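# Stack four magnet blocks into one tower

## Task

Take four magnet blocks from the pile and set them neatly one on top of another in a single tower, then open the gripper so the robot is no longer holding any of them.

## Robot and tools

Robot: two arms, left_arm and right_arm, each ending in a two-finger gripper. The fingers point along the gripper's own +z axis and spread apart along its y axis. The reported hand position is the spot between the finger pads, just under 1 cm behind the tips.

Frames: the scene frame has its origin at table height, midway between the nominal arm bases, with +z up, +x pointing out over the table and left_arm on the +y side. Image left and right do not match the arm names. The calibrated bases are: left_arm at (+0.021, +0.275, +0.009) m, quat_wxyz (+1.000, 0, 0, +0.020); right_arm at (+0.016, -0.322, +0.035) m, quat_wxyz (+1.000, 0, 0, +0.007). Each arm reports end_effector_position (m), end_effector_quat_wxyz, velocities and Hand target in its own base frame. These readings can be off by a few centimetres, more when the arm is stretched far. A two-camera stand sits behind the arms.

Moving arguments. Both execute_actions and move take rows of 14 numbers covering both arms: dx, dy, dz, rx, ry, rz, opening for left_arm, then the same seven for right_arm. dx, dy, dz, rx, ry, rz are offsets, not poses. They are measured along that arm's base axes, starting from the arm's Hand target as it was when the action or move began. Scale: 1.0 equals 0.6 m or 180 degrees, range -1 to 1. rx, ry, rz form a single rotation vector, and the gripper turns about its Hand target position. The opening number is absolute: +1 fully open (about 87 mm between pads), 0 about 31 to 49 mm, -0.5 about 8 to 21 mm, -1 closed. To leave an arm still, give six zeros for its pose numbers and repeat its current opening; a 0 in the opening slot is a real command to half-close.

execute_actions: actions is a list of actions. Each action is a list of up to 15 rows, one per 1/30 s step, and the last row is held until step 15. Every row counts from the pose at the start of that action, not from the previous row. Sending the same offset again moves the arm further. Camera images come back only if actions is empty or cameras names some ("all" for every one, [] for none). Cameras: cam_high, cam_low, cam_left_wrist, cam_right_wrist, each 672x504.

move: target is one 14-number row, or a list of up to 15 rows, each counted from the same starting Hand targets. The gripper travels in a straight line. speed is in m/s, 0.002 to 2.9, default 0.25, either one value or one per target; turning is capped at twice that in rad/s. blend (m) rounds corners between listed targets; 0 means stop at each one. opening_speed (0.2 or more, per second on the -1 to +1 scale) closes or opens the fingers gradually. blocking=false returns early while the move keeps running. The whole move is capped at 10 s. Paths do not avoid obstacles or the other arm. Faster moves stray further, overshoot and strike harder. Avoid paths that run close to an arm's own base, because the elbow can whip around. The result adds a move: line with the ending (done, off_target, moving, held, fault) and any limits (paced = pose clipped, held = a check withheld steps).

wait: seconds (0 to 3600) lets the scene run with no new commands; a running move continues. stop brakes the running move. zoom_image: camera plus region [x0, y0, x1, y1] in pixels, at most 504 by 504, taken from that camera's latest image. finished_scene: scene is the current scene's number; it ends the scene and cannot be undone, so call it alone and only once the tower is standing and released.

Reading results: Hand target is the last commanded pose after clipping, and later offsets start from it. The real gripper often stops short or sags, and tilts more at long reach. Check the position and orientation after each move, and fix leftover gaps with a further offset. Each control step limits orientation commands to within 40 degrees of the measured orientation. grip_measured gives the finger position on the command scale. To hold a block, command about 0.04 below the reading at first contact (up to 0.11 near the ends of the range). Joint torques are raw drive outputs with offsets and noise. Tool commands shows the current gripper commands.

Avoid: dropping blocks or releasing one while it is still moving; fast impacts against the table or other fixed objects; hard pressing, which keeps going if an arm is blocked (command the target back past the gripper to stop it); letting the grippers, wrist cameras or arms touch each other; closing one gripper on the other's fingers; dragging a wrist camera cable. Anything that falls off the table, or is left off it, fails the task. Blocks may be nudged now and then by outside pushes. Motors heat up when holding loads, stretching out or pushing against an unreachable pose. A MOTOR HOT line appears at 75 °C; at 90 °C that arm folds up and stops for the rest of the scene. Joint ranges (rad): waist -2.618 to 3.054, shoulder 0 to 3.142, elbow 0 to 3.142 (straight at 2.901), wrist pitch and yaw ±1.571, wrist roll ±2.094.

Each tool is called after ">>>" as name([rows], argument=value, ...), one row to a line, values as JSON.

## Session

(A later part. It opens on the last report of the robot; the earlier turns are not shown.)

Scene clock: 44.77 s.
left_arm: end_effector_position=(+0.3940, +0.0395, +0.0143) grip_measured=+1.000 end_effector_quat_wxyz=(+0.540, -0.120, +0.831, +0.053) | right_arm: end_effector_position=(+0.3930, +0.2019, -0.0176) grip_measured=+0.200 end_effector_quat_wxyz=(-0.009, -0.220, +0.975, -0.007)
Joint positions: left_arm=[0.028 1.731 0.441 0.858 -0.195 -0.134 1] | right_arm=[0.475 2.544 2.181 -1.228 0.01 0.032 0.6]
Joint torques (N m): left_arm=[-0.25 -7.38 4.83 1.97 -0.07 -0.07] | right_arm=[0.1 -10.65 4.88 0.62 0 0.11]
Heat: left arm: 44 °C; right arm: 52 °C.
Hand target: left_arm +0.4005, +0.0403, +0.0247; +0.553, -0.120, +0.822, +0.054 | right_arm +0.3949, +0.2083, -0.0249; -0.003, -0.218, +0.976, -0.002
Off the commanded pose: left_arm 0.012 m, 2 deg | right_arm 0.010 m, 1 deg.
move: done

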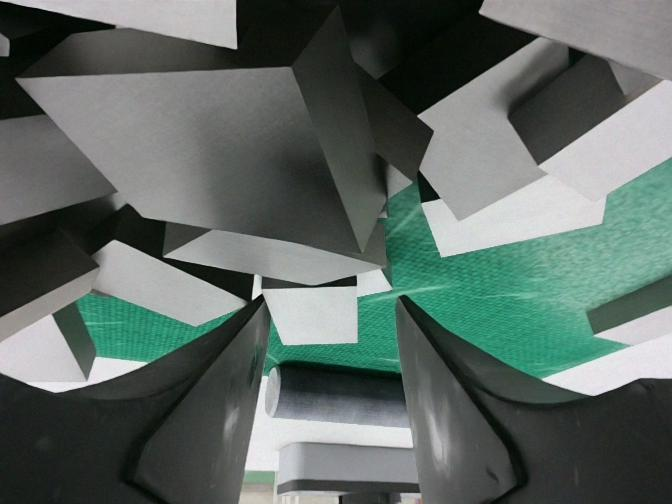

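>>> move(target=[0,0,0,0,0,0,1,0,0,-0.005,0,0,0,-0.7], opening_speed=0.8)

>>> move(target=[0,0,0,0,0,0,1,0,0,0.16,0,0,0,-0.7], cameras=["cam_right_wrist"], speed=0.12)

Scene clock: 46.77 s.
left_arm: end_effector_position=(+0.3940, +0.0395, +0.0143) grip_measured=+1.000 end_effector_quat_wxyz=(+0.540, -0.120, +0.831, +0.053) | right_arm: end_effector_position=(+0.3919, +0.2078, -0.0191) grip_measured=-0.099 end_effector_quat_wxyz=(-0.006, -0.224, +0.975, -0.002)
Joint positions: left_arm=[0.028 1.731 0.441 0.858 -0.195 -0.134 1] | right_arm=[0.485 2.544 2.177 -1.216 0 0.034 0.45]
Joint torques (N m): left_arm=[-0.28 -7.42 4.79 1.98 -0.07 -0.08] | right_arm=[0.01 -10.44 4.55 0.61 0.01 0.1]
Heat: left arm: 44 °C; right arm: 52 °C.
Hand target: left_arm +0.4005, +0.0403, +0.0247; +0.553, -0.120, +0.822, +0.054 | right_arm +0.3949, +0.2083, -0.0279; -0.003, -0.218, +0.976, -0.002
Off the commanded pose: left_arm 0.012 m, 2 deg | right_arm 0.009 m, 1 deg.
move: done

Scene clock: 48.57 s.
left_arm: end_effector_position=(+0.3940, +0.0395, +0.0143) grip_measured=+1.000 end_effector_quat_wxyz=(+0.540, -0.120, +0.831, +0.053) | right_arm: end_effector_position=(+0.4005, +0.2123, +0.0611) grip_measured=-0.099 end_effector_quat_wxyz=(+0.014, -0.224, +0.975, +0.003)
Joint positions: left_arm=[0.028 1.731 0.441 0.858 -0.195 -0.134 1] | right_arm=[0.485 2.567 2.546 -1.521 0 0.034 0.45]
Joint torques (N m): left_arm=[-0.25 -7.42 4.82 1.98 -0.06 -0.07] | right_arm=[0.01 -11.26 8.13 -0.1 0.01 0.1]
Heat: left arm: 44 °C; right arm: 52 °C.
Hand target: left_arm +0.4005, +0.0403, +0.0247; +0.553, -0.120, +0.822, +0.054 | right_arm +0.3949, +0.2083, +0.0681; -0.003, -0.218, +0.976, -0.002
Off the commanded pose: left_arm 0.012 m, 2 deg | right_arm 0.010 m, 2 deg.
joint sent to its limit (right arm) — joint 4 (wrist pitch), lower limit. The joint targets are off in position, not in orientation.
move: done

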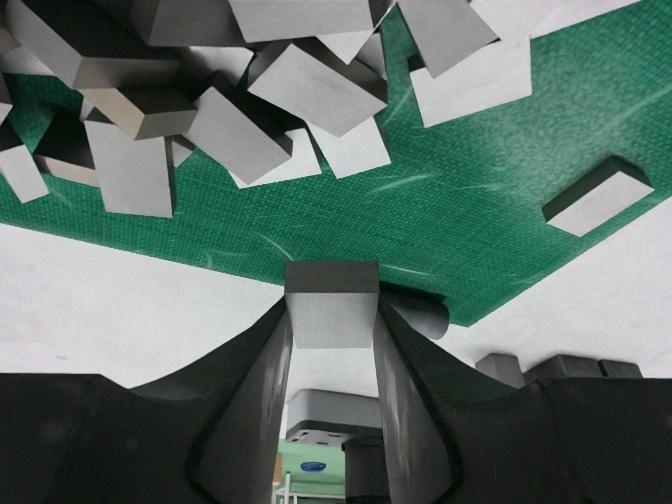

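>>> move(target=[0,0,0,0,0,0,1,0.0443,-0.2477,-0.015,0,0,-0.139,-0.7], cameras=["cam_right_wrist"], speed=0.2)

Scene clock: 52.03 s.
left_arm: end_effector_position=(+0.3940, +0.0395, +0.0143) grip_measured=+1.000 end_effector_quat_wxyz=(+0.540, -0.120, +0.831, +0.053) | right_arm: end_effector_position=(+0.4186, +0.0588, +0.0355) grip_measured=-0.099 end_effector_quat_wxyz=(-0.031, -0.005, +1.000, -0.005)
Joint positions: left_arm=[0.028 1.731 0.441 0.858 -0.195 -0.134 1] | right_arm=[0.129 2.474 2.253 -1.412 0.002 0.12 0.45]
Joint torques (N m): left_arm=[-0.27 -7.47 4.85 1.98 -0.08 -0.08] | right_arm=[0.34 -16.68 4.82 0.21 -0.01 0.11]
Heat: left arm: 44 °C; right arm: 54 °C.
Hand target: left_arm +0.4005, +0.0403, +0.0247; +0.553, -0.120, +0.822, +0.054 | right_arm +0.4215, +0.0596, +0.0591; -0.004, -0.001, +1.000, -0.002
Off the commanded pose: left_arm 0.012 m, 2 deg | right_arm 0.024 m, 3 deg.
move: off_target (right_arm)

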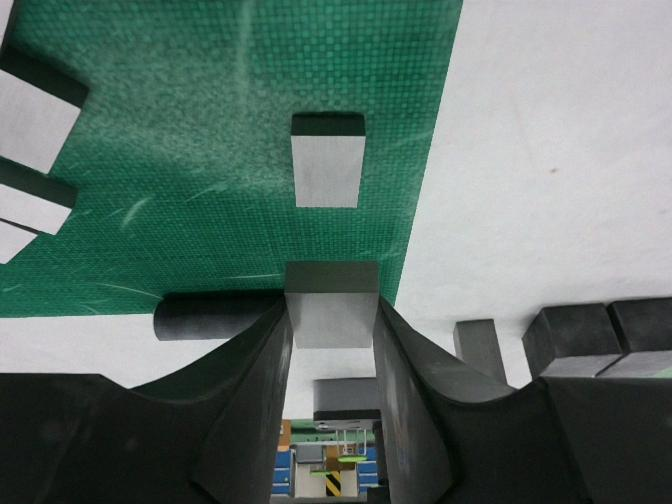

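>>> move(target=[0,0,0,0,0,0,1,0,0.0035,-0.078,0,0,0,-0.7], cameras=["cam_low","cam_right_wrist"], speed=0.08)

>>> zoom_image(camera="cam_low", region=[260, 320, 440, 420])

Scene clock: 53.90 s.
left_arm: end_effector_position=(+0.3940, +0.0395, +0.0143) grip_measured=+1.000 end_effector_quat_wxyz=(+0.540, -0.120, +0.831, +0.053) | right_arm: end_effector_position=(+0.4174, +0.0587, -0.0065) grip_measured=-0.099 end_effector_quat_wxyz=(-0.026, -0.005, +1.000, -0.004)
Joint positions: left_arm=[0.028 1.731 0.441 0.858 -0.195 -0.134 1] | right_arm=[0.129 2.469 2.08 -1.234 0.002 0.12 0.45]
Joint torques (N m): left_arm=[-0.25 -7.46 4.81 1.98 -0.07 -0.09] | right_arm=[0.4 -15.68 4.81 0.23 0 0.11]
Heat: left arm: 44 °C; right arm: 55 °C.
Hand target: left_arm +0.4005, +0.0403, +0.0247; +0.553, -0.120, +0.822, +0.054 | right_arm +0.4215, +0.0617, +0.0123; -0.004, -0.001, +1.000, -0.002
Off the commanded pose: left_arm 0.012 m, 2 deg | right_arm 0.019 m, 3 deg.
move: off_target (right_arm)

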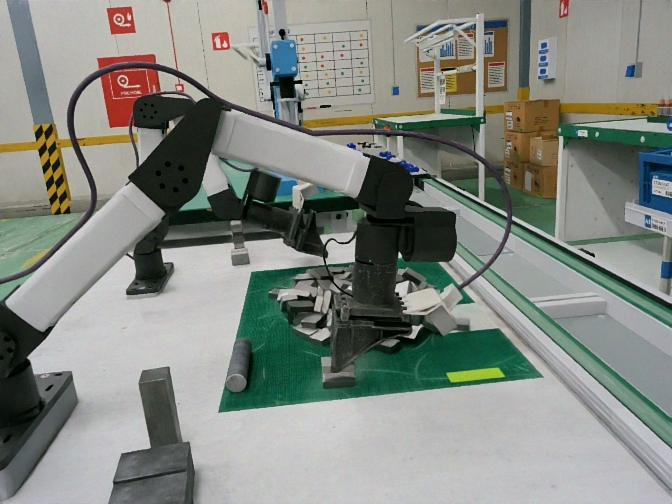

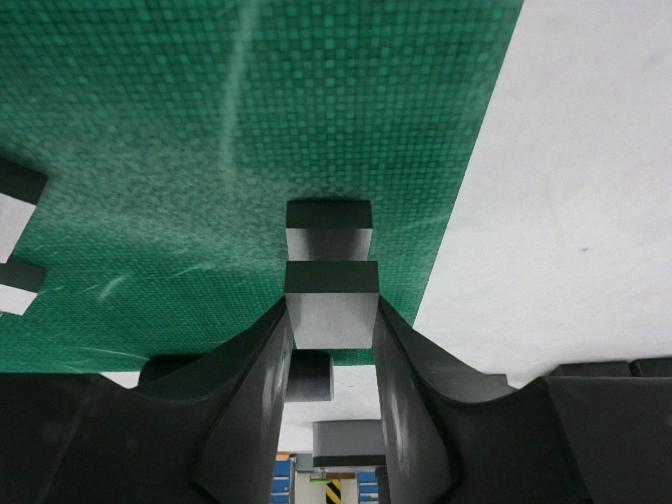

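Scaled by 2.800 from the camera's image (finer frame: 960x720).

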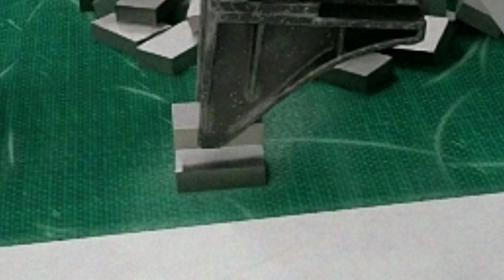

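>>> move(target=[0,0,0,0,0,0,1,0.001,0.004,-0.02,0,0,0,-0.7], cameras=["cam_low","cam_right_wrist"], speed=0.05)

>>> zoom_image(camera="cam_low", region=[260, 320, 440, 420])

Scene clock: 55.27 s.
left_arm: end_effector_position=(+0.3940, +0.0395, +0.0143) grip_measured=+1.000 end_effector_quat_wxyz=(+0.540, -0.120, +0.831, +0.053) | right_arm: end_effector_position=(+0.4190, +0.0591, -0.0136) grip_measured=-0.099 end_effector_quat_wxyz=(-0.021, -0.002, +1.000, -0.004)
Joint positions: left_arm=[0.028 1.731 0.441 0.858 -0.195 -0.134 1] | right_arm=[0.129 2.469 2.054 -1.198 0.002 0.124 0.45]
Joint torques (N m): left_arm=[-0.29 -7.45 4.78 1.99 -0.07 -0.08] | right_arm=[0.39 -14.54 4.81 0.27 0 0.11]
Heat: left arm: 44 °C; right arm: 55 °C.
Hand target: left_arm +0.4005, +0.0403, +0.0247; +0.553, -0.120, +0.822, +0.054 | right_arm +0.4221, +0.0641, +0.0003; -0.004, -0.001, +1.000, -0.002
Off the commanded pose: left_arm 0.012 m, 2 deg | right_arm 0.015 m, 2 deg.
move: off_target (right_arm)

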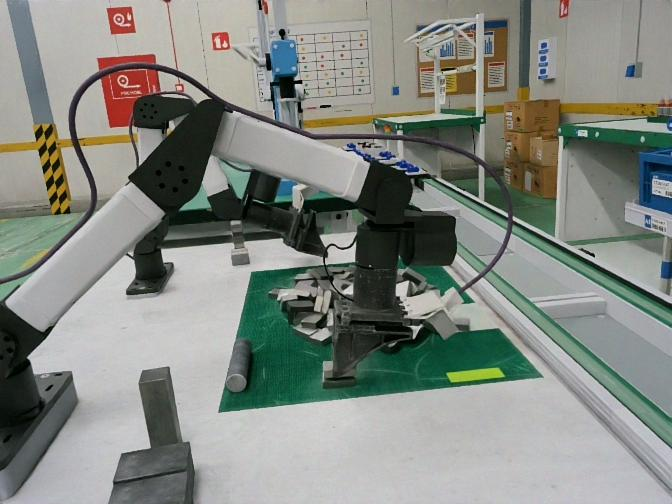

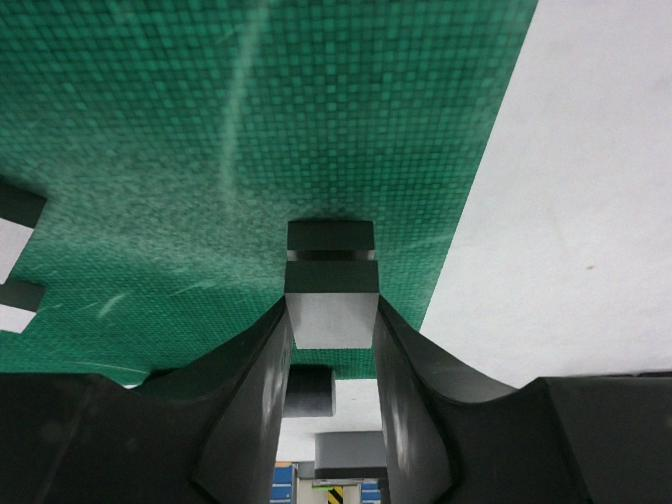

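Scaled by 2.800 from the camera's image (finer frame: 960x720).

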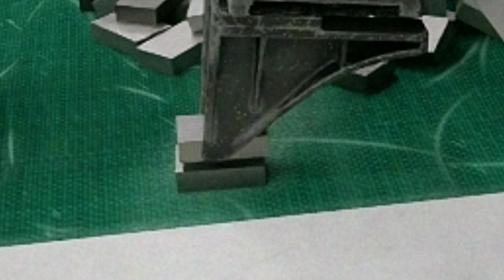

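>>> move(target=[0,0,0,0,0,0,1,-0.001,0,-0.014,0,0,0,-0.7], cameras=["cam_right_wrist","cam_low"], speed=0.03)

>>> zoom_image(camera="cam_low", region=[260, 320, 440, 420])

Scene clock: 56.33 s.
left_arm: end_effector_position=(+0.3940, +0.0395, +0.0143) grip_measured=+1.000 end_effector_quat_wxyz=(+0.540, -0.120, +0.831, +0.053) | right_arm: end_effector_position=(+0.4176, +0.0589, -0.0188) grip_measured=-0.099 end_effector_quat_wxyz=(-0.022, -0.002, +1.000, -0.004)
Joint positions: left_arm=[0.028 1.731 0.441 0.858 -0.195 -0.134 1] | right_arm=[0.129 2.469 2.032 -1.178 0.002 0.124 0.45]
Joint torques (N m): left_arm=[-0.25 -7.39 4.82 1.99 -0.08 -0.07] | right_arm=[0.4 -14.19 4.45 0.38 0 0.11]
Heat: left arm: 44 °C; right arm: 56 °C.
Hand target: left_arm +0.4005, +0.0403, +0.0247; +0.553, -0.120, +0.822, +0.054 | right_arm +0.4215, +0.0641, -0.0081; -0.004, -0.001, +1.000, -0.002
Off the commanded pose: left_arm 0.012 m, 2 deg | right_arm 0.013 m, 2 deg.
move: off_target (right_arm)
Images, in order (width x height): cam_low 672x504, cam_right_wrist 672x504.

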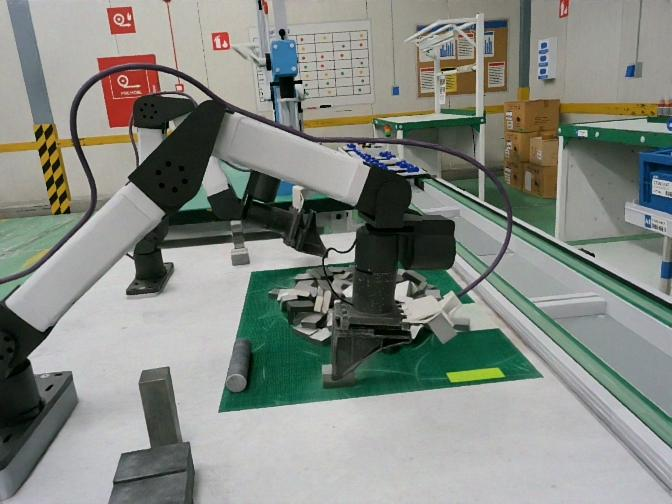

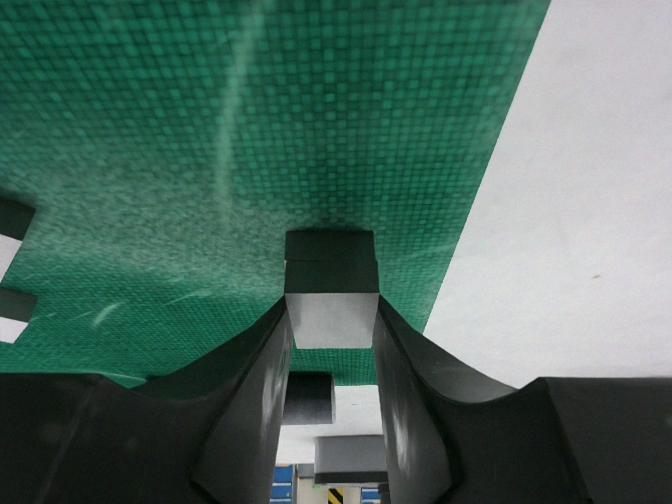

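Scaled by 2.800 from the camera's image (finer frame: 960x720).

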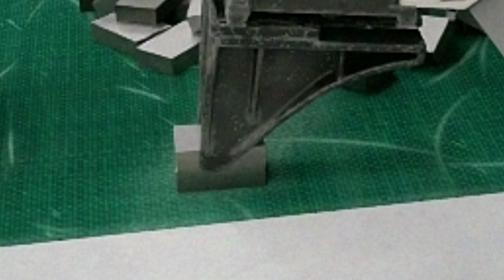

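>>> move(target=[0,0,0,0,0,0,1,0,0,-0.006,0,0,0,-0.7], speed=0.03)

>>> move(target=[0,0,0,0,0,0,1,0,-0.004,0.002,0,0,0,0.2], opening_speed=0.6)

>>> move([
  [0,0,0,0,0,0,1,0,0,0.17,0,0,0,0.2],
  [0,0,0,0,0,0,1,0.0,0.15,0.19,0,0,0,0.2],
], cameras=["cam_low","cam_right_wrist"], speed=0.2, blend=0.03)

>>> zoom_image(camera="cam_low", region=[260, 320, 440, 420])

Scene clock: 57.60 s.
left_arm: end_effector_position=(+0.3940, +0.0395, +0.0143) grip_measured=+1.000 end_effector_quat_wxyz=(+0.540, -0.120, +0.831, +0.053) | right_arm: end_effector_position=(+0.4175, +0.0589, -0.0196) grip_measured=-0.099 end_effector_quat_wxyz=(-0.022, -0.002, +1.000, -0.004)
Joint positions: left_arm=[0.028 1.731 0.441 0.858 -0.195 -0.134 1] | right_arm=[0.129 2.469 2.029 -1.175 0.002 0.124 0.45]
Joint torques (N m): left_arm=[-0.32 -7.43 4.82 1.97 -0.06 -0.06] | right_arm=[0.39 -13.87 3.97 0.48 -0.01 0.11]
Heat: left arm: 44 °C; right arm: 56 °C.
Hand target: left_arm +0.4005, +0.0403, +0.0247; +0.553, -0.120, +0.822, +0.054 | right_arm +0.4215, +0.0641, -0.0117; -0.004, -0.001, +1.000, -0.002
Off the commanded pose: left_arm 0.012 m, 2 deg | right_arm 0.010 m, 2 deg.
move: done

Scene clock: 59.70 s.
left_arm: end_effector_position=(+0.3940, +0.0395, +0.0143) grip_measured=+1.000 end_effector_quat_wxyz=(+0.540, -0.120, +0.831, +0.053) | right_arm: end_effector_position=(+0.4165, +0.0620, -0.0218) grip_measured=+0.200 end_effector_quat_wxyz=(-0.022, -0.006, +1.000, -0.004)
Joint positions: left_arm=[0.028 1.731 0.441 0.858 -0.195 -0.134 1] | right_arm=[0.136 2.469 2.02 -1.165 0.002 0.124 0.6]
Joint torques (N m): left_arm=[-0.23 -7.43 4.79 1.96 -0.08 -0.07] | right_arm=[-0.09 -14.13 4.64 0.35 -0.01 0.07]
Heat: left arm: 45 °C; right arm: 57 °C.
Hand target: left_arm +0.4005, +0.0403, +0.0247; +0.553, -0.120, +0.822, +0.054 | right_arm +0.4215, +0.0617, -0.0105; -0.004, -0.001, +1.000, -0.002
Off the commanded pose: left_arm 0.012 m, 2 deg | right_arm 0.012 m, 2 deg.
move: off_target (right_arm)

Scene clock: 61.80 s.
left_arm: end_effector_position=(+0.3940, +0.0395, +0.0143) grip_measured=+1.000 end_effector_quat_wxyz=(+0.540, -0.120, +0.831, +0.053) | right_arm: end_effector_position=(+0.4291, +0.1530, +0.0998) grip_measured=+0.200 end_effector_quat_wxyz=(+0.052, -0.005, +0.998, +0.016)
Joint positions: left_arm=[0.028 1.731 0.441 0.858 -0.195 -0.134 1] | right_arm=[0.316 2.469 2.528 -1.52 0.002 0.305 0.6]
Joint torques (N m): left_arm=[-0.25 -7.42 4.79 1.98 -0.06 -0.07] | right_arm=[-0.38 -10.35 8.16 -0.02 -0.03 0.11]
Heat: left arm: 45 °C; right arm: 57 °C.
Hand target: left_arm +0.4005, +0.0403, +0.0247; +0.553, -0.120, +0.822, +0.054 | right_arm +0.4215, +0.1517, +0.1035; -0.004, -0.001, +1.000, -0.002
Off the commanded pose: left_arm 0.012 m, 2 deg | right_arm 0.009 m, 7 deg.
joint sent to its limit (right arm) — joint 4 (wrist pitch), lower limit. The joint targets are off in position and orientation.
move: off_target (right_arm)

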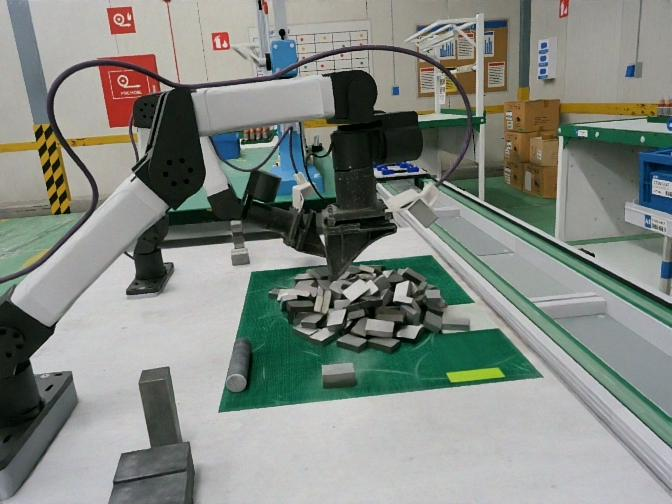

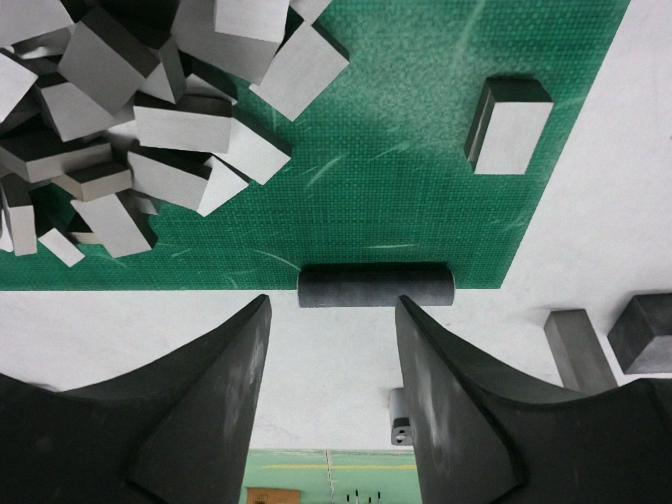

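Scaled by 2.800 from the camera's image (finer frame: 960x720).

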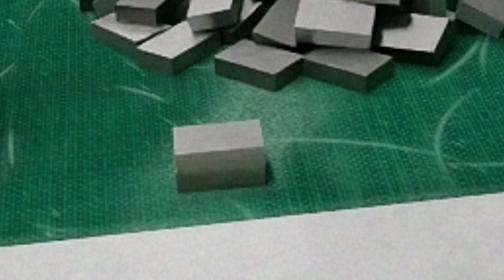

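>>> move(target=[0,0,0,0,0,0,1,-0.1075,0.227,-0.076,0,0,0.083,0.2], cameras=["cam_right_wrist"])

Scene clock: 64.10 s.
left_arm: end_effector_position=(+0.3940, +0.0395, +0.0143) grip_measured=+1.000 end_effector_quat_wxyz=(+0.540, -0.120, +0.831, +0.053) | right_arm: end_effector_position=(+0.3633, +0.2913, +0.0517) grip_measured=+0.200 end_effector_quat_wxyz=(+0.018, -0.136, +0.991, +0.009)
Joint positions: left_arm=[0.028 1.731 0.441 0.858 -0.195 -0.134 1] | right_arm=[0.644 2.619 2.609 -1.521 0.002 0.371 0.6]
Joint torques (N m): left_arm=[-0.28 -7.46 4.79 1.97 -0.07 -0.07] | right_arm=[-0.4 -11.43 8.05 -0.1 -0.01 0.11]
Heat: left arm: 45 °C; right arm: 57 °C.
Hand target: left_arm +0.4005, +0.0403, +0.0247; +0.553, -0.120, +0.822, +0.054 | right_arm +0.3570, +0.2879, +0.0579; -0.003, -0.131, +0.991, -0.002
Off the commanded pose: left_arm 0.012 m, 2 deg | right_arm 0.009 m, 3 deg.
joint sent to its limit (right arm) — joint 4 (wrist pitch), lower limit. The joint targets are off in position, not in orientation.
move: off_target (right_arm)

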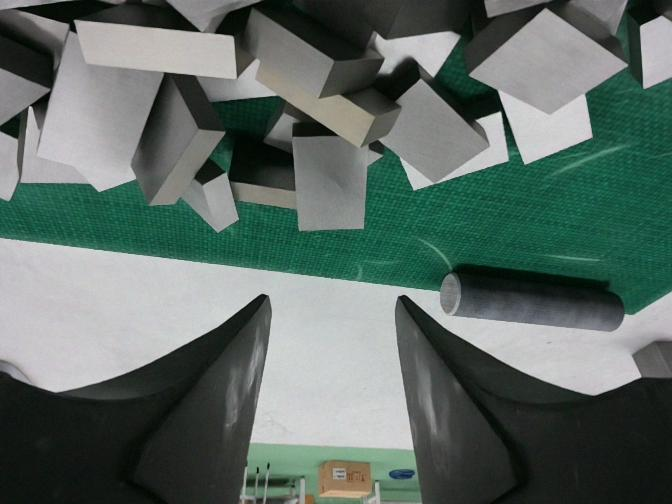

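>>> move(target=[0,0,0,0,0,0,1,0.003,0.008,-0.088,0,0,0,0.2], cameras=["cam_right_wrist"], speed=0.1)

Scene clock: 66.00 s.
left_arm: end_effector_position=(+0.3940, +0.0395, +0.0143) grip_measured=+1.000 end_effector_quat_wxyz=(+0.540, -0.120, +0.831, +0.053) | right_arm: end_effector_position=(+0.3599, +0.2889, +0.0097) grip_measured=+0.200 end_effector_quat_wxyz=(-0.003, -0.134, +0.991, -0.003)
Joint positions: left_arm=[0.028 1.731 0.441 0.858 -0.195 -0.134 1] | right_arm=[0.644 2.632 2.457 -1.405 0.002 0.376 0.6]
Joint torques (N m): left_arm=[-0.25 -7.41 4.79 1.98 -0.06 -0.07] | right_arm=[0.12 -11.33 5.04 0.42 -0.02 0.11]
Heat: left arm: 45 °C; right arm: 57 °C.
Hand target: left_arm +0.4005, +0.0403, +0.0247; +0.553, -0.120, +0.822, +0.054 | right_arm +0.3588, +0.2927, +0.0051; -0.003, -0.131, +0.991, -0.002
Off the commanded pose: left_arm 0.012 m, 2 deg | right_arm 0.006 m, 0 deg.
move: done

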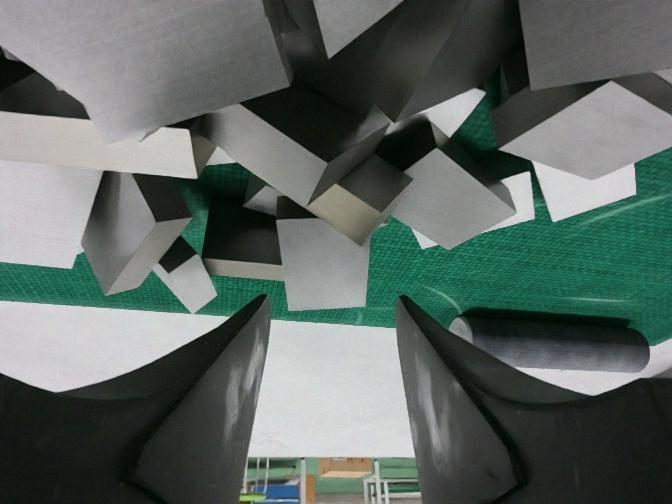

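>>> move(target=[0,0,0,0,0,0,1,0.008,0.007,-0.028,0,0,0,0.1], cameras=["cam_right_wrist"], speed=0.08)

Scene clock: 67.33 s.
left_arm: end_effector_position=(+0.3940, +0.0395, +0.0143) grip_measured=+1.000 end_effector_quat_wxyz=(+0.540, -0.120, +0.831, +0.053) | right_arm: end_effector_position=(+0.3611, +0.2893, -0.0018) grip_measured=+0.100 end_effector_quat_wxyz=(-0.008, -0.133, +0.991, -0.004)
Joint positions: left_arm=[0.028 1.731 0.441 0.858 -0.195 -0.134 1] | right_arm=[0.643 2.656 2.457 -1.389 0 0.376 0.55]
Joint torques (N m): left_arm=[-0.29 -7.43 4.79 1.97 -0.06 -0.07] | right_arm=[0.23 -9.55 6.95 0.52 0 0.11]
Heat: left arm: 45 °C; right arm: 57 °C.
Hand target: left_arm +0.4005, +0.0403, +0.0247; +0.553, -0.120, +0.822, +0.054 | right_arm +0.3636, +0.2969, -0.0117; -0.003, -0.131, +0.991, -0.002
Off the commanded pose: left_arm 0.012 m, 2 deg | right_arm 0.013 m, 1 deg.
move: off_target (right_arm)

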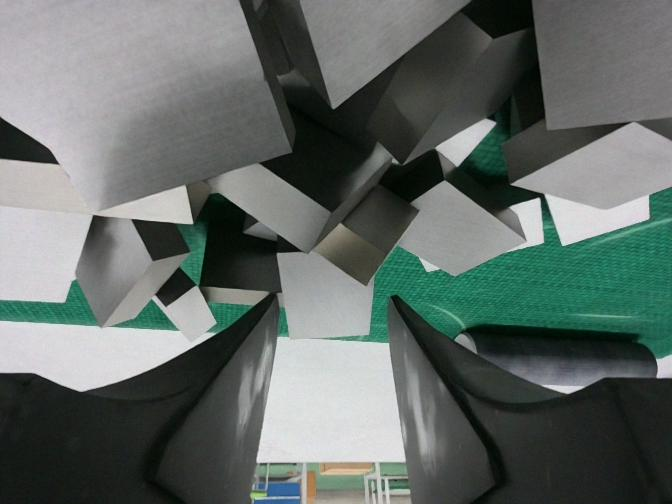

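>>> move(target=[0,0,0,0,0,0,1,0,-0.003,-0.018,0,0,0,0.1], cameras=["cam_right_wrist"], speed=0.06)

Scene clock: 68.40 s.
left_arm: end_effector_position=(+0.3940, +0.0395, +0.0143) grip_measured=+1.000 end_effector_quat_wxyz=(+0.540, -0.120, +0.831, +0.053) | right_arm: end_effector_position=(+0.3609, +0.2896, -0.0036) grip_measured=+0.100 end_effector_quat_wxyz=(-0.009, -0.132, +0.991, -0.002)
Joint positions: left_arm=[0.028 1.731 0.441 0.858 -0.195 -0.134 1] | right_arm=[0.641 2.656 2.45 -1.382 -0.006 0.376 0.55]
Joint torques (N m): left_arm=[-0.29 -7.39 4.81 1.97 -0.06 -0.07] | right_arm=[0.23 -10.39 2.36 0.95 0.06 0.09]
Heat: left arm: 45 °C; right arm: 56 °C.
Hand target: left_arm +0.4005, +0.0403, +0.0247; +0.553, -0.120, +0.822, +0.054 | right_arm +0.3636, +0.2951, -0.0225; -0.003, -0.131, +0.991, -0.002
Off the commanded pose: left_arm 0.012 m, 2 deg | right_arm 0.020 m, 1 deg.
move: off_target (right_arm)

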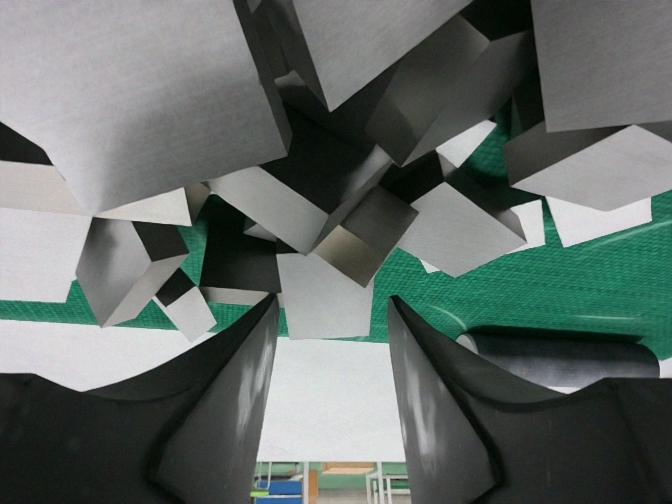

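>>> move(target=[0,0,0,0,0,0,1,0,0,0.012,0,0,0,-0.7], opening_speed=0.8, cameras=["cam_right_wrist"])

Scene clock: 70.10 s.
left_arm: end_effector_position=(+0.3940, +0.0395, +0.0143) grip_measured=+1.000 end_effector_quat_wxyz=(+0.540, -0.120, +0.831, +0.053) | right_arm: end_effector_position=(+0.3603, +0.2939, -0.0036) grip_measured=-0.094 end_effector_quat_wxyz=(-0.011, -0.128, +0.992, +0.009)
Joint positions: left_arm=[0.028 1.731 0.441 0.858 -0.195 -0.134 1] | right_arm=[0.641 2.656 2.45 -1.374 -0.026 0.385 0.453]
Joint torques (N m): left_arm=[-0.24 -7.42 4.83 1.98 -0.08 -0.08] | right_arm=[0.23 -10.3 5.08 0.59 0.27 0.08]
Heat: left arm: 45 °C; right arm: 56 °C.
Hand target: left_arm +0.4005, +0.0403, +0.0247; +0.553, -0.120, +0.822, +0.054 | right_arm +0.3636, +0.2951, -0.0153; -0.003, -0.131, +0.991, -0.002
Off the commanded pose: left_arm 0.012 m, 2 deg | right_arm 0.012 m, 2 deg.
move: off_target (right_arm)

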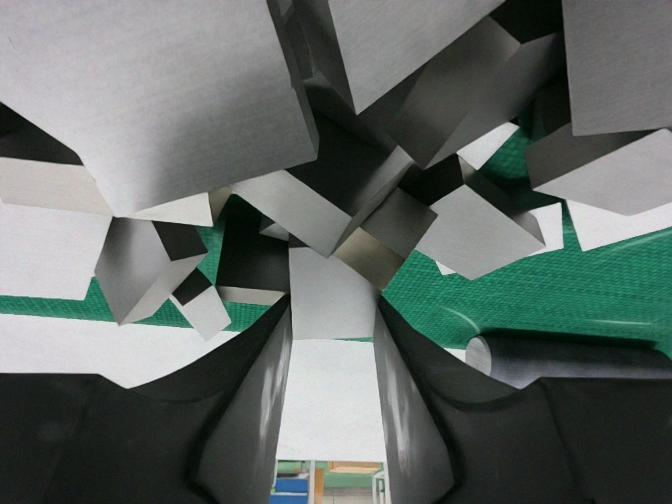

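>>> move([
  [0,0,0,0,0,0,1,-0.025,-0.005,0.03,0,0,0,-0.7],
  [0,0,0,0,0,0,1,-0.01,-0.02,0.15,0,0,0,-0.7],
], cameras=["cam_right_wrist"], speed=0.1, blend=0.01)

Scene clock: 72.20 s.
left_arm: end_effector_position=(+0.3940, +0.0395, +0.0143) grip_measured=+1.000 end_effector_quat_wxyz=(+0.540, -0.120, +0.831, +0.053) | right_arm: end_effector_position=(+0.3603, +0.2879, +0.0474) grip_measured=-0.094 end_effector_quat_wxyz=(+0.003, -0.127, +0.992, +0.010)
Joint positions: left_arm=[0.028 1.731 0.441 0.858 -0.195 -0.134 1] | right_arm=[0.635 2.618 2.585 -1.521 -0.015 0.38 0.453]
Joint torques (N m): left_arm=[-0.29 -7.49 4.79 1.97 -0.08 -0.07] | right_arm=[-0.39 -15.73 7.84 -0.11 0.16 -0.05]
Heat: left arm: 45 °C; right arm: 57 °C.
Hand target: left_arm +0.4005, +0.0403, +0.0247; +0.553, -0.120, +0.822, +0.054 | right_arm +0.3576, +0.2831, +0.0747; -0.003, -0.131, +0.991, -0.002
Off the commanded pose: left_arm 0.012 m, 2 deg | right_arm 0.028 m, 2 deg.
joint sent to its limit (right arm) — joint 4 (wrist pitch), lower limit. The joint targets are off in position, not in orientation.
move: off_target (right_arm)

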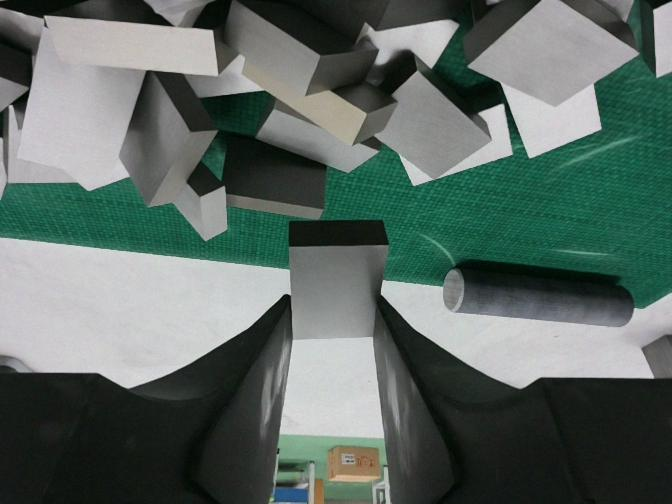

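>>> move([
  [0,0,0,0,0,0,1,0.05,-0.28,0.02,0.01,-0.07,-0.06,-0.7],
  [0,0,0,0,0,0,1,0.094,-0.372,-0.02,0.0124,-0.0944,-0.0833,-0.7],
], cameras=["cam_right_wrist","cam_low"], speed=0.2, blend=0.04)

>>> zoom_image(camera="cam_low", region=[260, 300, 440, 400])

Scene clock: 76.10 s.
left_arm: end_effector_position=(+0.3940, +0.0395, +0.0143) grip_measured=+1.000 end_effector_quat_wxyz=(+0.540, -0.120, +0.831, +0.053) | right_arm: end_effector_position=(+0.4067, +0.0595, +0.0421) grip_measured=-0.094 end_effector_quat_wxyz=(+0.111, +0.001, +0.994, -0.007)
Joint positions: left_arm=[0.028 1.731 0.441 0.858 -0.195 -0.134 1] | right_arm=[0.15 2.086 1.652 -0.92 0.046 0.147 0.453]
Joint torques (N m): left_arm=[-0.29 -7.43 4.81 1.97 -0.08 -0.07] | right_arm=[0.32 -14.04 5.26 1 0.03 -0.05]
Heat: left arm: 45 °C; right arm: 57 °C.
Hand target: left_arm +0.4005, +0.0403, +0.0247; +0.553, -0.120, +0.822, +0.054 | right_arm +0.4140, +0.0599, +0.0627; +0.145, +0.001, +0.989, -0.002
Off the commanded pose: left_arm 0.012 m, 2 deg | right_arm 0.022 m, 4 deg.
move: off_target (right_arm); blend cut to 0.0329 m at target 1
Images, in order (width x height): cam_low 672x504, cam_right_wrist 672x504.

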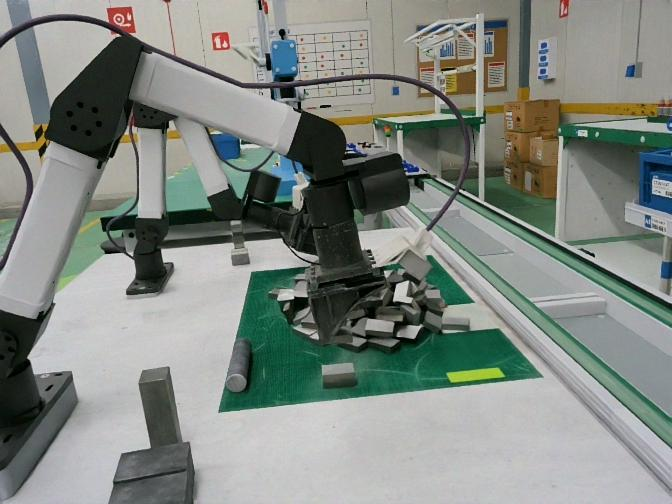

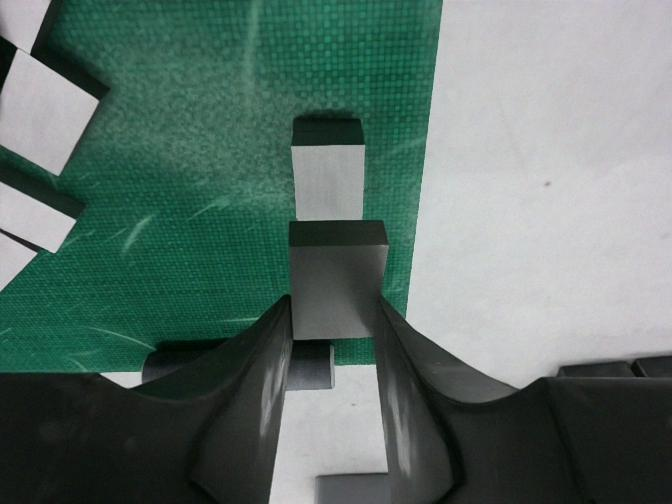

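Scaled by 2.800 from the camera's image (finer frame: 960x720).

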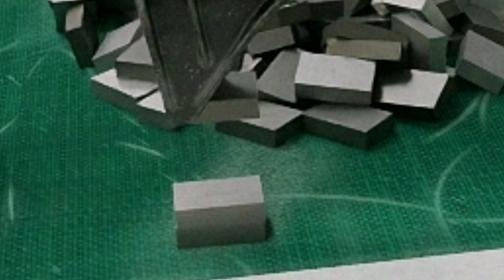

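>>> move(target=[0,0,0,0,0,0,1,0.006,0.006,-0.053,0,0.008,0,-0.7], cameras=["cam_right_wrist","cam_low"], speed=0.08)

>>> zoom_image(camera="cam_low", region=[260, 300, 440, 400])

Scene clock: 77.87 s.
left_arm: end_effector_position=(+0.3940, +0.0395, +0.0143) grip_measured=+1.000 end_effector_quat_wxyz=(+0.540, -0.120, +0.831, +0.053) | right_arm: end_effector_position=(+0.4136, +0.0605, +0.0334) grip_measured=-0.094 end_effector_quat_wxyz=(+0.126, +0.001, +0.992, -0.004)
Joint positions: left_arm=[0.028 1.731 0.441 0.858 -0.195 -0.134 1] | right_arm=[0.15 2.09 1.621 -0.854 0.046 0.147 0.453]
Joint torques (N m): left_arm=[-0.31 -7.46 4.81 1.98 -0.08 -0.07] | right_arm=[0.39 -8.79 5.3 1.09 0 0.01]
Heat: left arm: 45 °C; right arm: 57 °C.
Hand target: left_arm +0.4005, +0.0403, +0.0247; +0.553, -0.120, +0.822, +0.054 | right_arm +0.4176, +0.0635, +0.0309; +0.133, +0.001, +0.991, -0.002
Off the commanded pose: left_arm 0.012 m, 2 deg | right_arm 0.006 m, 1 deg.
move: done
Images, in order (width x height): cam_low 672x504, cam_right_wrist 672x504.

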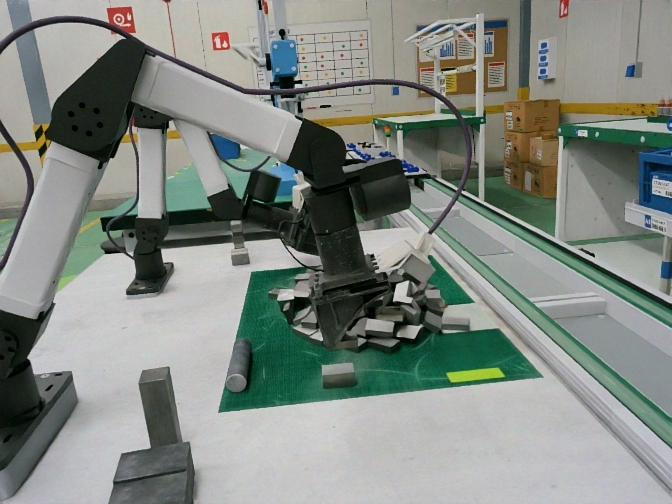

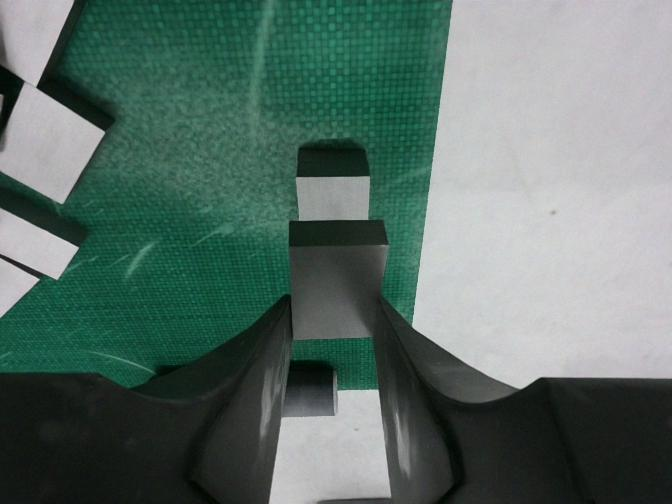

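Scaled by 2.800 from the camera's image (finer frame: 960x720).

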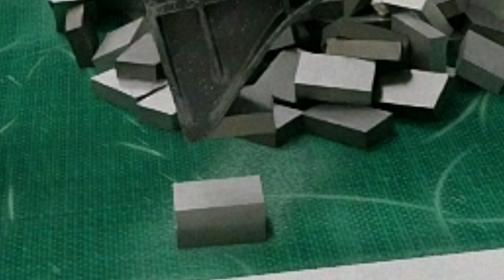

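>>> move(target=[0,0,0,0,0,0,1,-0.009,0.003,-0.042,0,0,0,-0.7], cameras=["cam_right_wrist","cam_low"], speed=0.07)

>>> zoom_image(camera="cam_low", region=[260, 300, 440, 400])

Scene clock: 79.53 s.
left_arm: end_effector_position=(+0.3940, +0.0395, +0.0143) grip_measured=+1.000 end_effector_quat_wxyz=(+0.540, -0.120, +0.831, +0.053) | right_arm: end_effector_position=(+0.4077, +0.0602, +0.0069) grip_measured=-0.094 end_effector_quat_wxyz=(+0.123, +0.001, +0.992, -0.005)
Joint positions: left_arm=[0.028 1.731 0.441 0.858 -0.195 -0.134 1] | right_arm=[0.152 2.101 1.529 -0.756 0.046 0.147 0.453]
Joint torques (N m): left_arm=[-0.28 -7.46 4.81 1.98 -0.07 -0.08] | right_arm=[0.39 -8.95 5.29 1.08 0.02 0.07]
Heat: left arm: 45 °C; right arm: 57 °C.
Hand target: left_arm +0.4005, +0.0403, +0.0247; +0.553, -0.120, +0.822, +0.054 | right_arm +0.4122, +0.0653, +0.0057; +0.133, +0.001, +0.991, -0.002
Off the commanded pose: left_arm 0.012 m, 2 deg | right_arm 0.007 m, 1 deg.
move: done
Images, in order (width x height): cam_low 672x504, cam_right_wrist 672x504.

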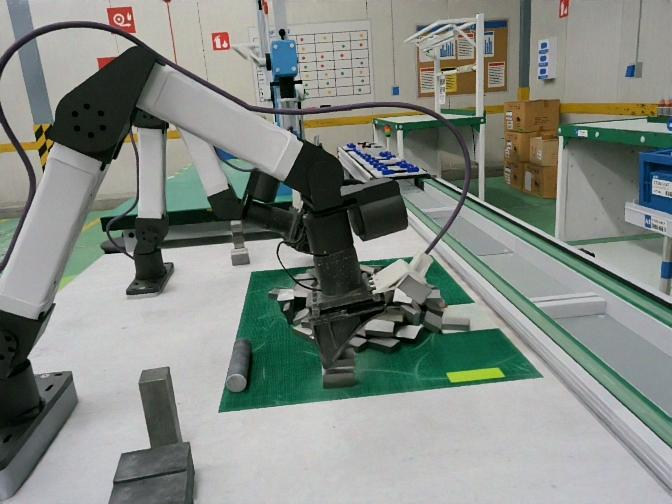

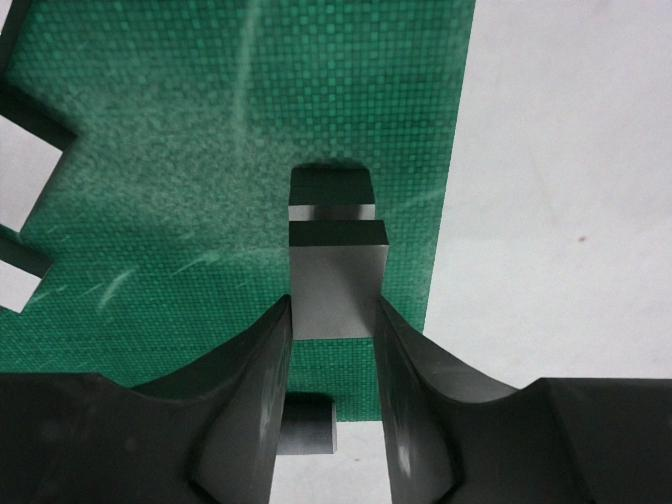

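Scaled by 2.800 from the camera's image (finer frame: 960x720).

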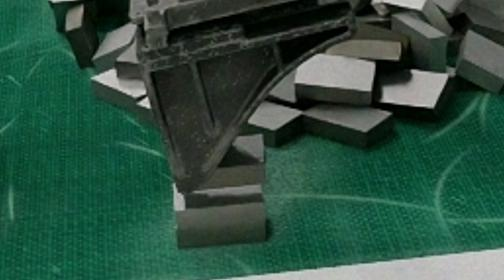

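>>> move(target=[0,0,0,0,0,0,1,0.003,0.004,-0.013,0,0,0,-0.7], cameras=["cam_right_wrist","cam_low"], speed=0.04)

>>> zoom_image(camera="cam_low", region=[260, 300, 440, 400])

Scene clock: 80.87 s.
left_arm: end_effector_position=(+0.3940, +0.0395, +0.0143) grip_measured=+1.000 end_effector_quat_wxyz=(+0.540, -0.120, +0.831, +0.053) | right_arm: end_effector_position=(+0.4105, +0.0653, +0.0007) grip_measured=-0.094 end_effector_quat_wxyz=(+0.126, -0.004, +0.992, -0.004)
Joint positions: left_arm=[0.028 1.731 0.441 0.858 -0.195 -0.134 1] | right_arm=[0.162 2.118 1.529 -0.734 0.046 0.149 0.453]
Joint torques (N m): left_arm=[-0.21 -7.43 4.81 1.99 -0.07 -0.07] | right_arm=[0.38 -8.9 4.89 1.1 0.04 0.11]
Heat: left arm: 46 °C; right arm: 56 °C.
Hand target: left_arm +0.4005, +0.0403, +0.0247; +0.553, -0.120, +0.822, +0.054 | right_arm +0.4140, +0.0677, -0.0021; +0.133, +0.001, +0.991, -0.002
Off the commanded pose: left_arm 0.012 m, 2 deg | right_arm 0.005 m, 1 deg.
move: done
Images, in order (width x height): cam_low 672x504, cam_right_wrist 672x504.

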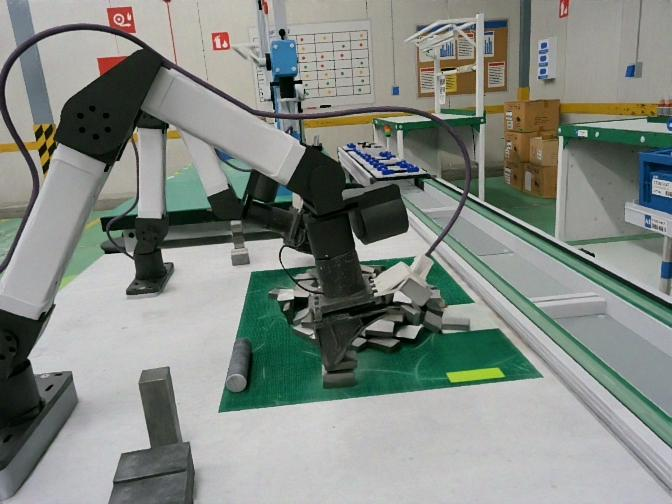

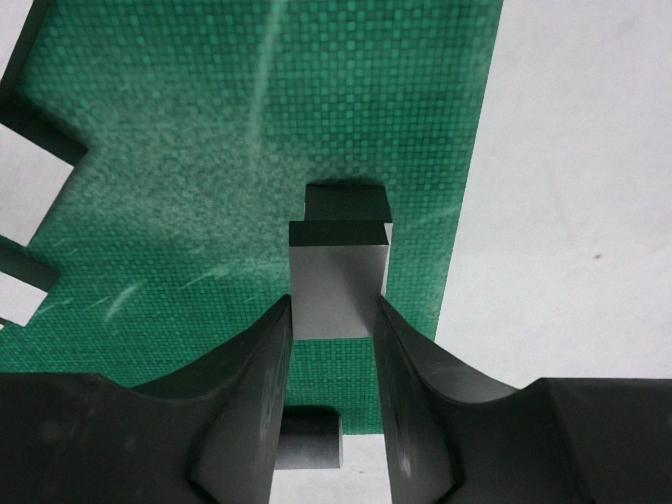

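Scaled by 2.800 from the camera's image (finer frame: 960x720).

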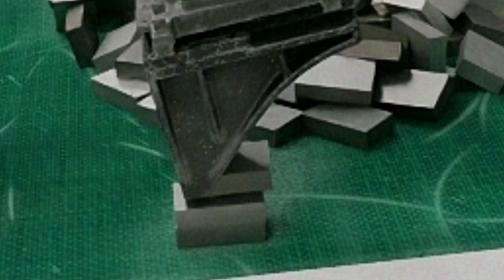

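>>> move(target=[0,0,0,0,0,0,1,-0.004,-0.0105,0.003,0,0,0,-0.7], cameras=["cam_right_wrist","cam_low"], speed=0.04)

>>> zoom_image(camera="cam_low", region=[260, 300, 440, 400])

Scene clock: 82.00 s.
left_arm: end_effector_position=(+0.3940, +0.0395, +0.0143) grip_measured=+1.000 end_effector_quat_wxyz=(+0.540, -0.120, +0.831, +0.053) | right_arm: end_effector_position=(+0.4070, +0.0647, -0.0027) grip_measured=-0.094 end_effector_quat_wxyz=(+0.121, -0.004, +0.993, -0.004)
Joint positions: left_arm=[0.028 1.731 0.441 0.858 -0.195 -0.134 1] | right_arm=[0.162 2.118 1.515 -0.73 0.046 0.149 0.453]
Joint torques (N m): left_arm=[-0.29 -7.45 4.82 1.97 -0.08 -0.06] | right_arm=[-0.58 -10.17 4.72 1.04 -0.01 -0.02]
Heat: left arm: 46 °C; right arm: 56 °C.
Hand target: left_arm +0.4005, +0.0403, +0.0247; +0.553, -0.120, +0.822, +0.054 | right_arm +0.4116, +0.0614, -0.0003; +0.133, +0.001, +0.991, -0.002
Off the commanded pose: left_arm 0.012 m, 2 deg | right_arm 0.006 m, 1 deg.
move: done
Images, in order (width x height): cam_low 672x504, cam_right_wrist 672x504.

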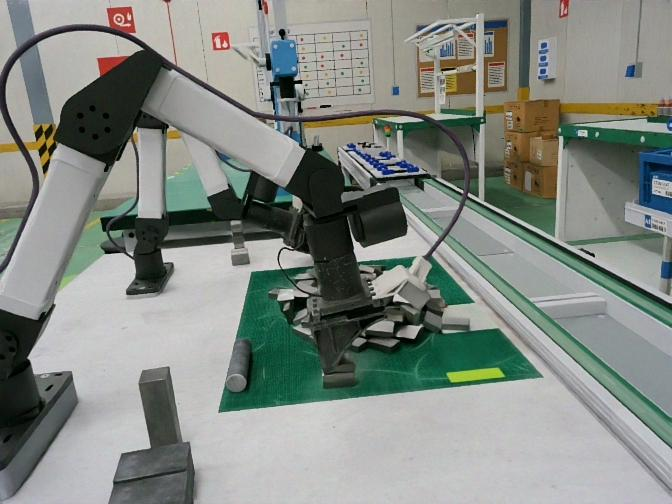

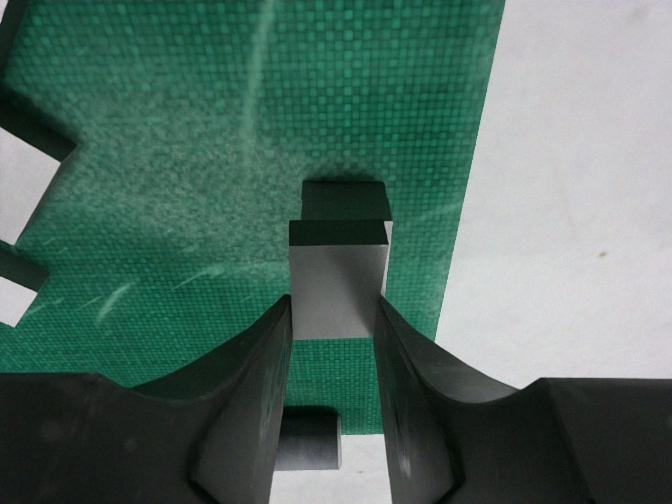

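Scaled by 2.800 from the camera's image (finer frame: 960x720).

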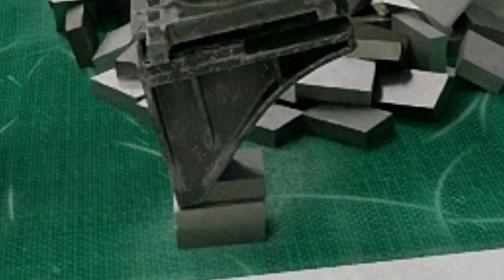

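>>> move(target=[0,0,0,0,0,0,1,0.002,-0.004,0.011,0,0,0,-0.7], cameras=["cam_right_wrist"], speed=0.04)

Scene clock: 83.13 s.
left_arm: end_effector_position=(+0.3940, +0.0395, +0.0143) grip_measured=+1.000 end_effector_quat_wxyz=(+0.540, -0.120, +0.831, +0.053) | right_arm: end_effector_position=(+0.4072, +0.0642, -0.0027) grip_measured=-0.094 end_effector_quat_wxyz=(+0.121, +0.000, +0.993, -0.003)
Joint positions: left_arm=[0.028 1.731 0.441 0.858 -0.195 -0.134 1] | right_arm=[0.159 2.118 1.515 -0.73 0.043 0.155 0.453]
Joint torques (N m): left_arm=[-0.29 -7.42 4.79 1.98 -0.07 -0.09] | right_arm=[-0.85 -10.7 6.38 0.8 -0.01 -0.07]
Heat: left arm: 46 °C; right arm: 56 °C.
Hand target: left_arm +0.4005, +0.0403, +0.0247; +0.553, -0.120, +0.822, +0.054 | right_arm +0.4128, +0.0590, +0.0063; +0.133, +0.001, +0.991, -0.002
Off the commanded pose: left_arm 0.012 m, 2 deg | right_arm 0.012 m, 1 deg.
move: off_target (right_arm)

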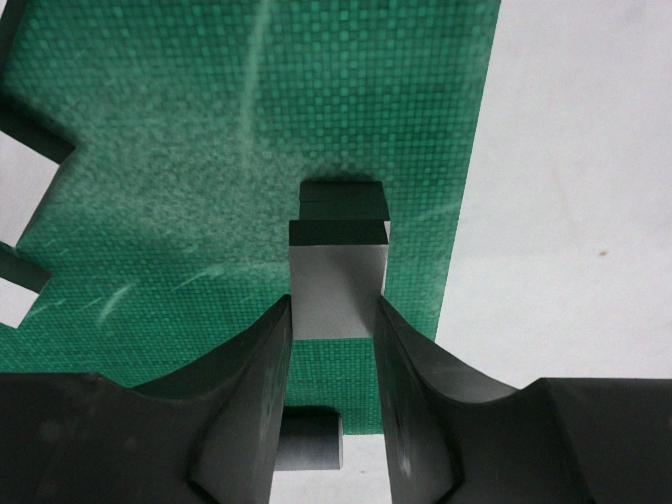

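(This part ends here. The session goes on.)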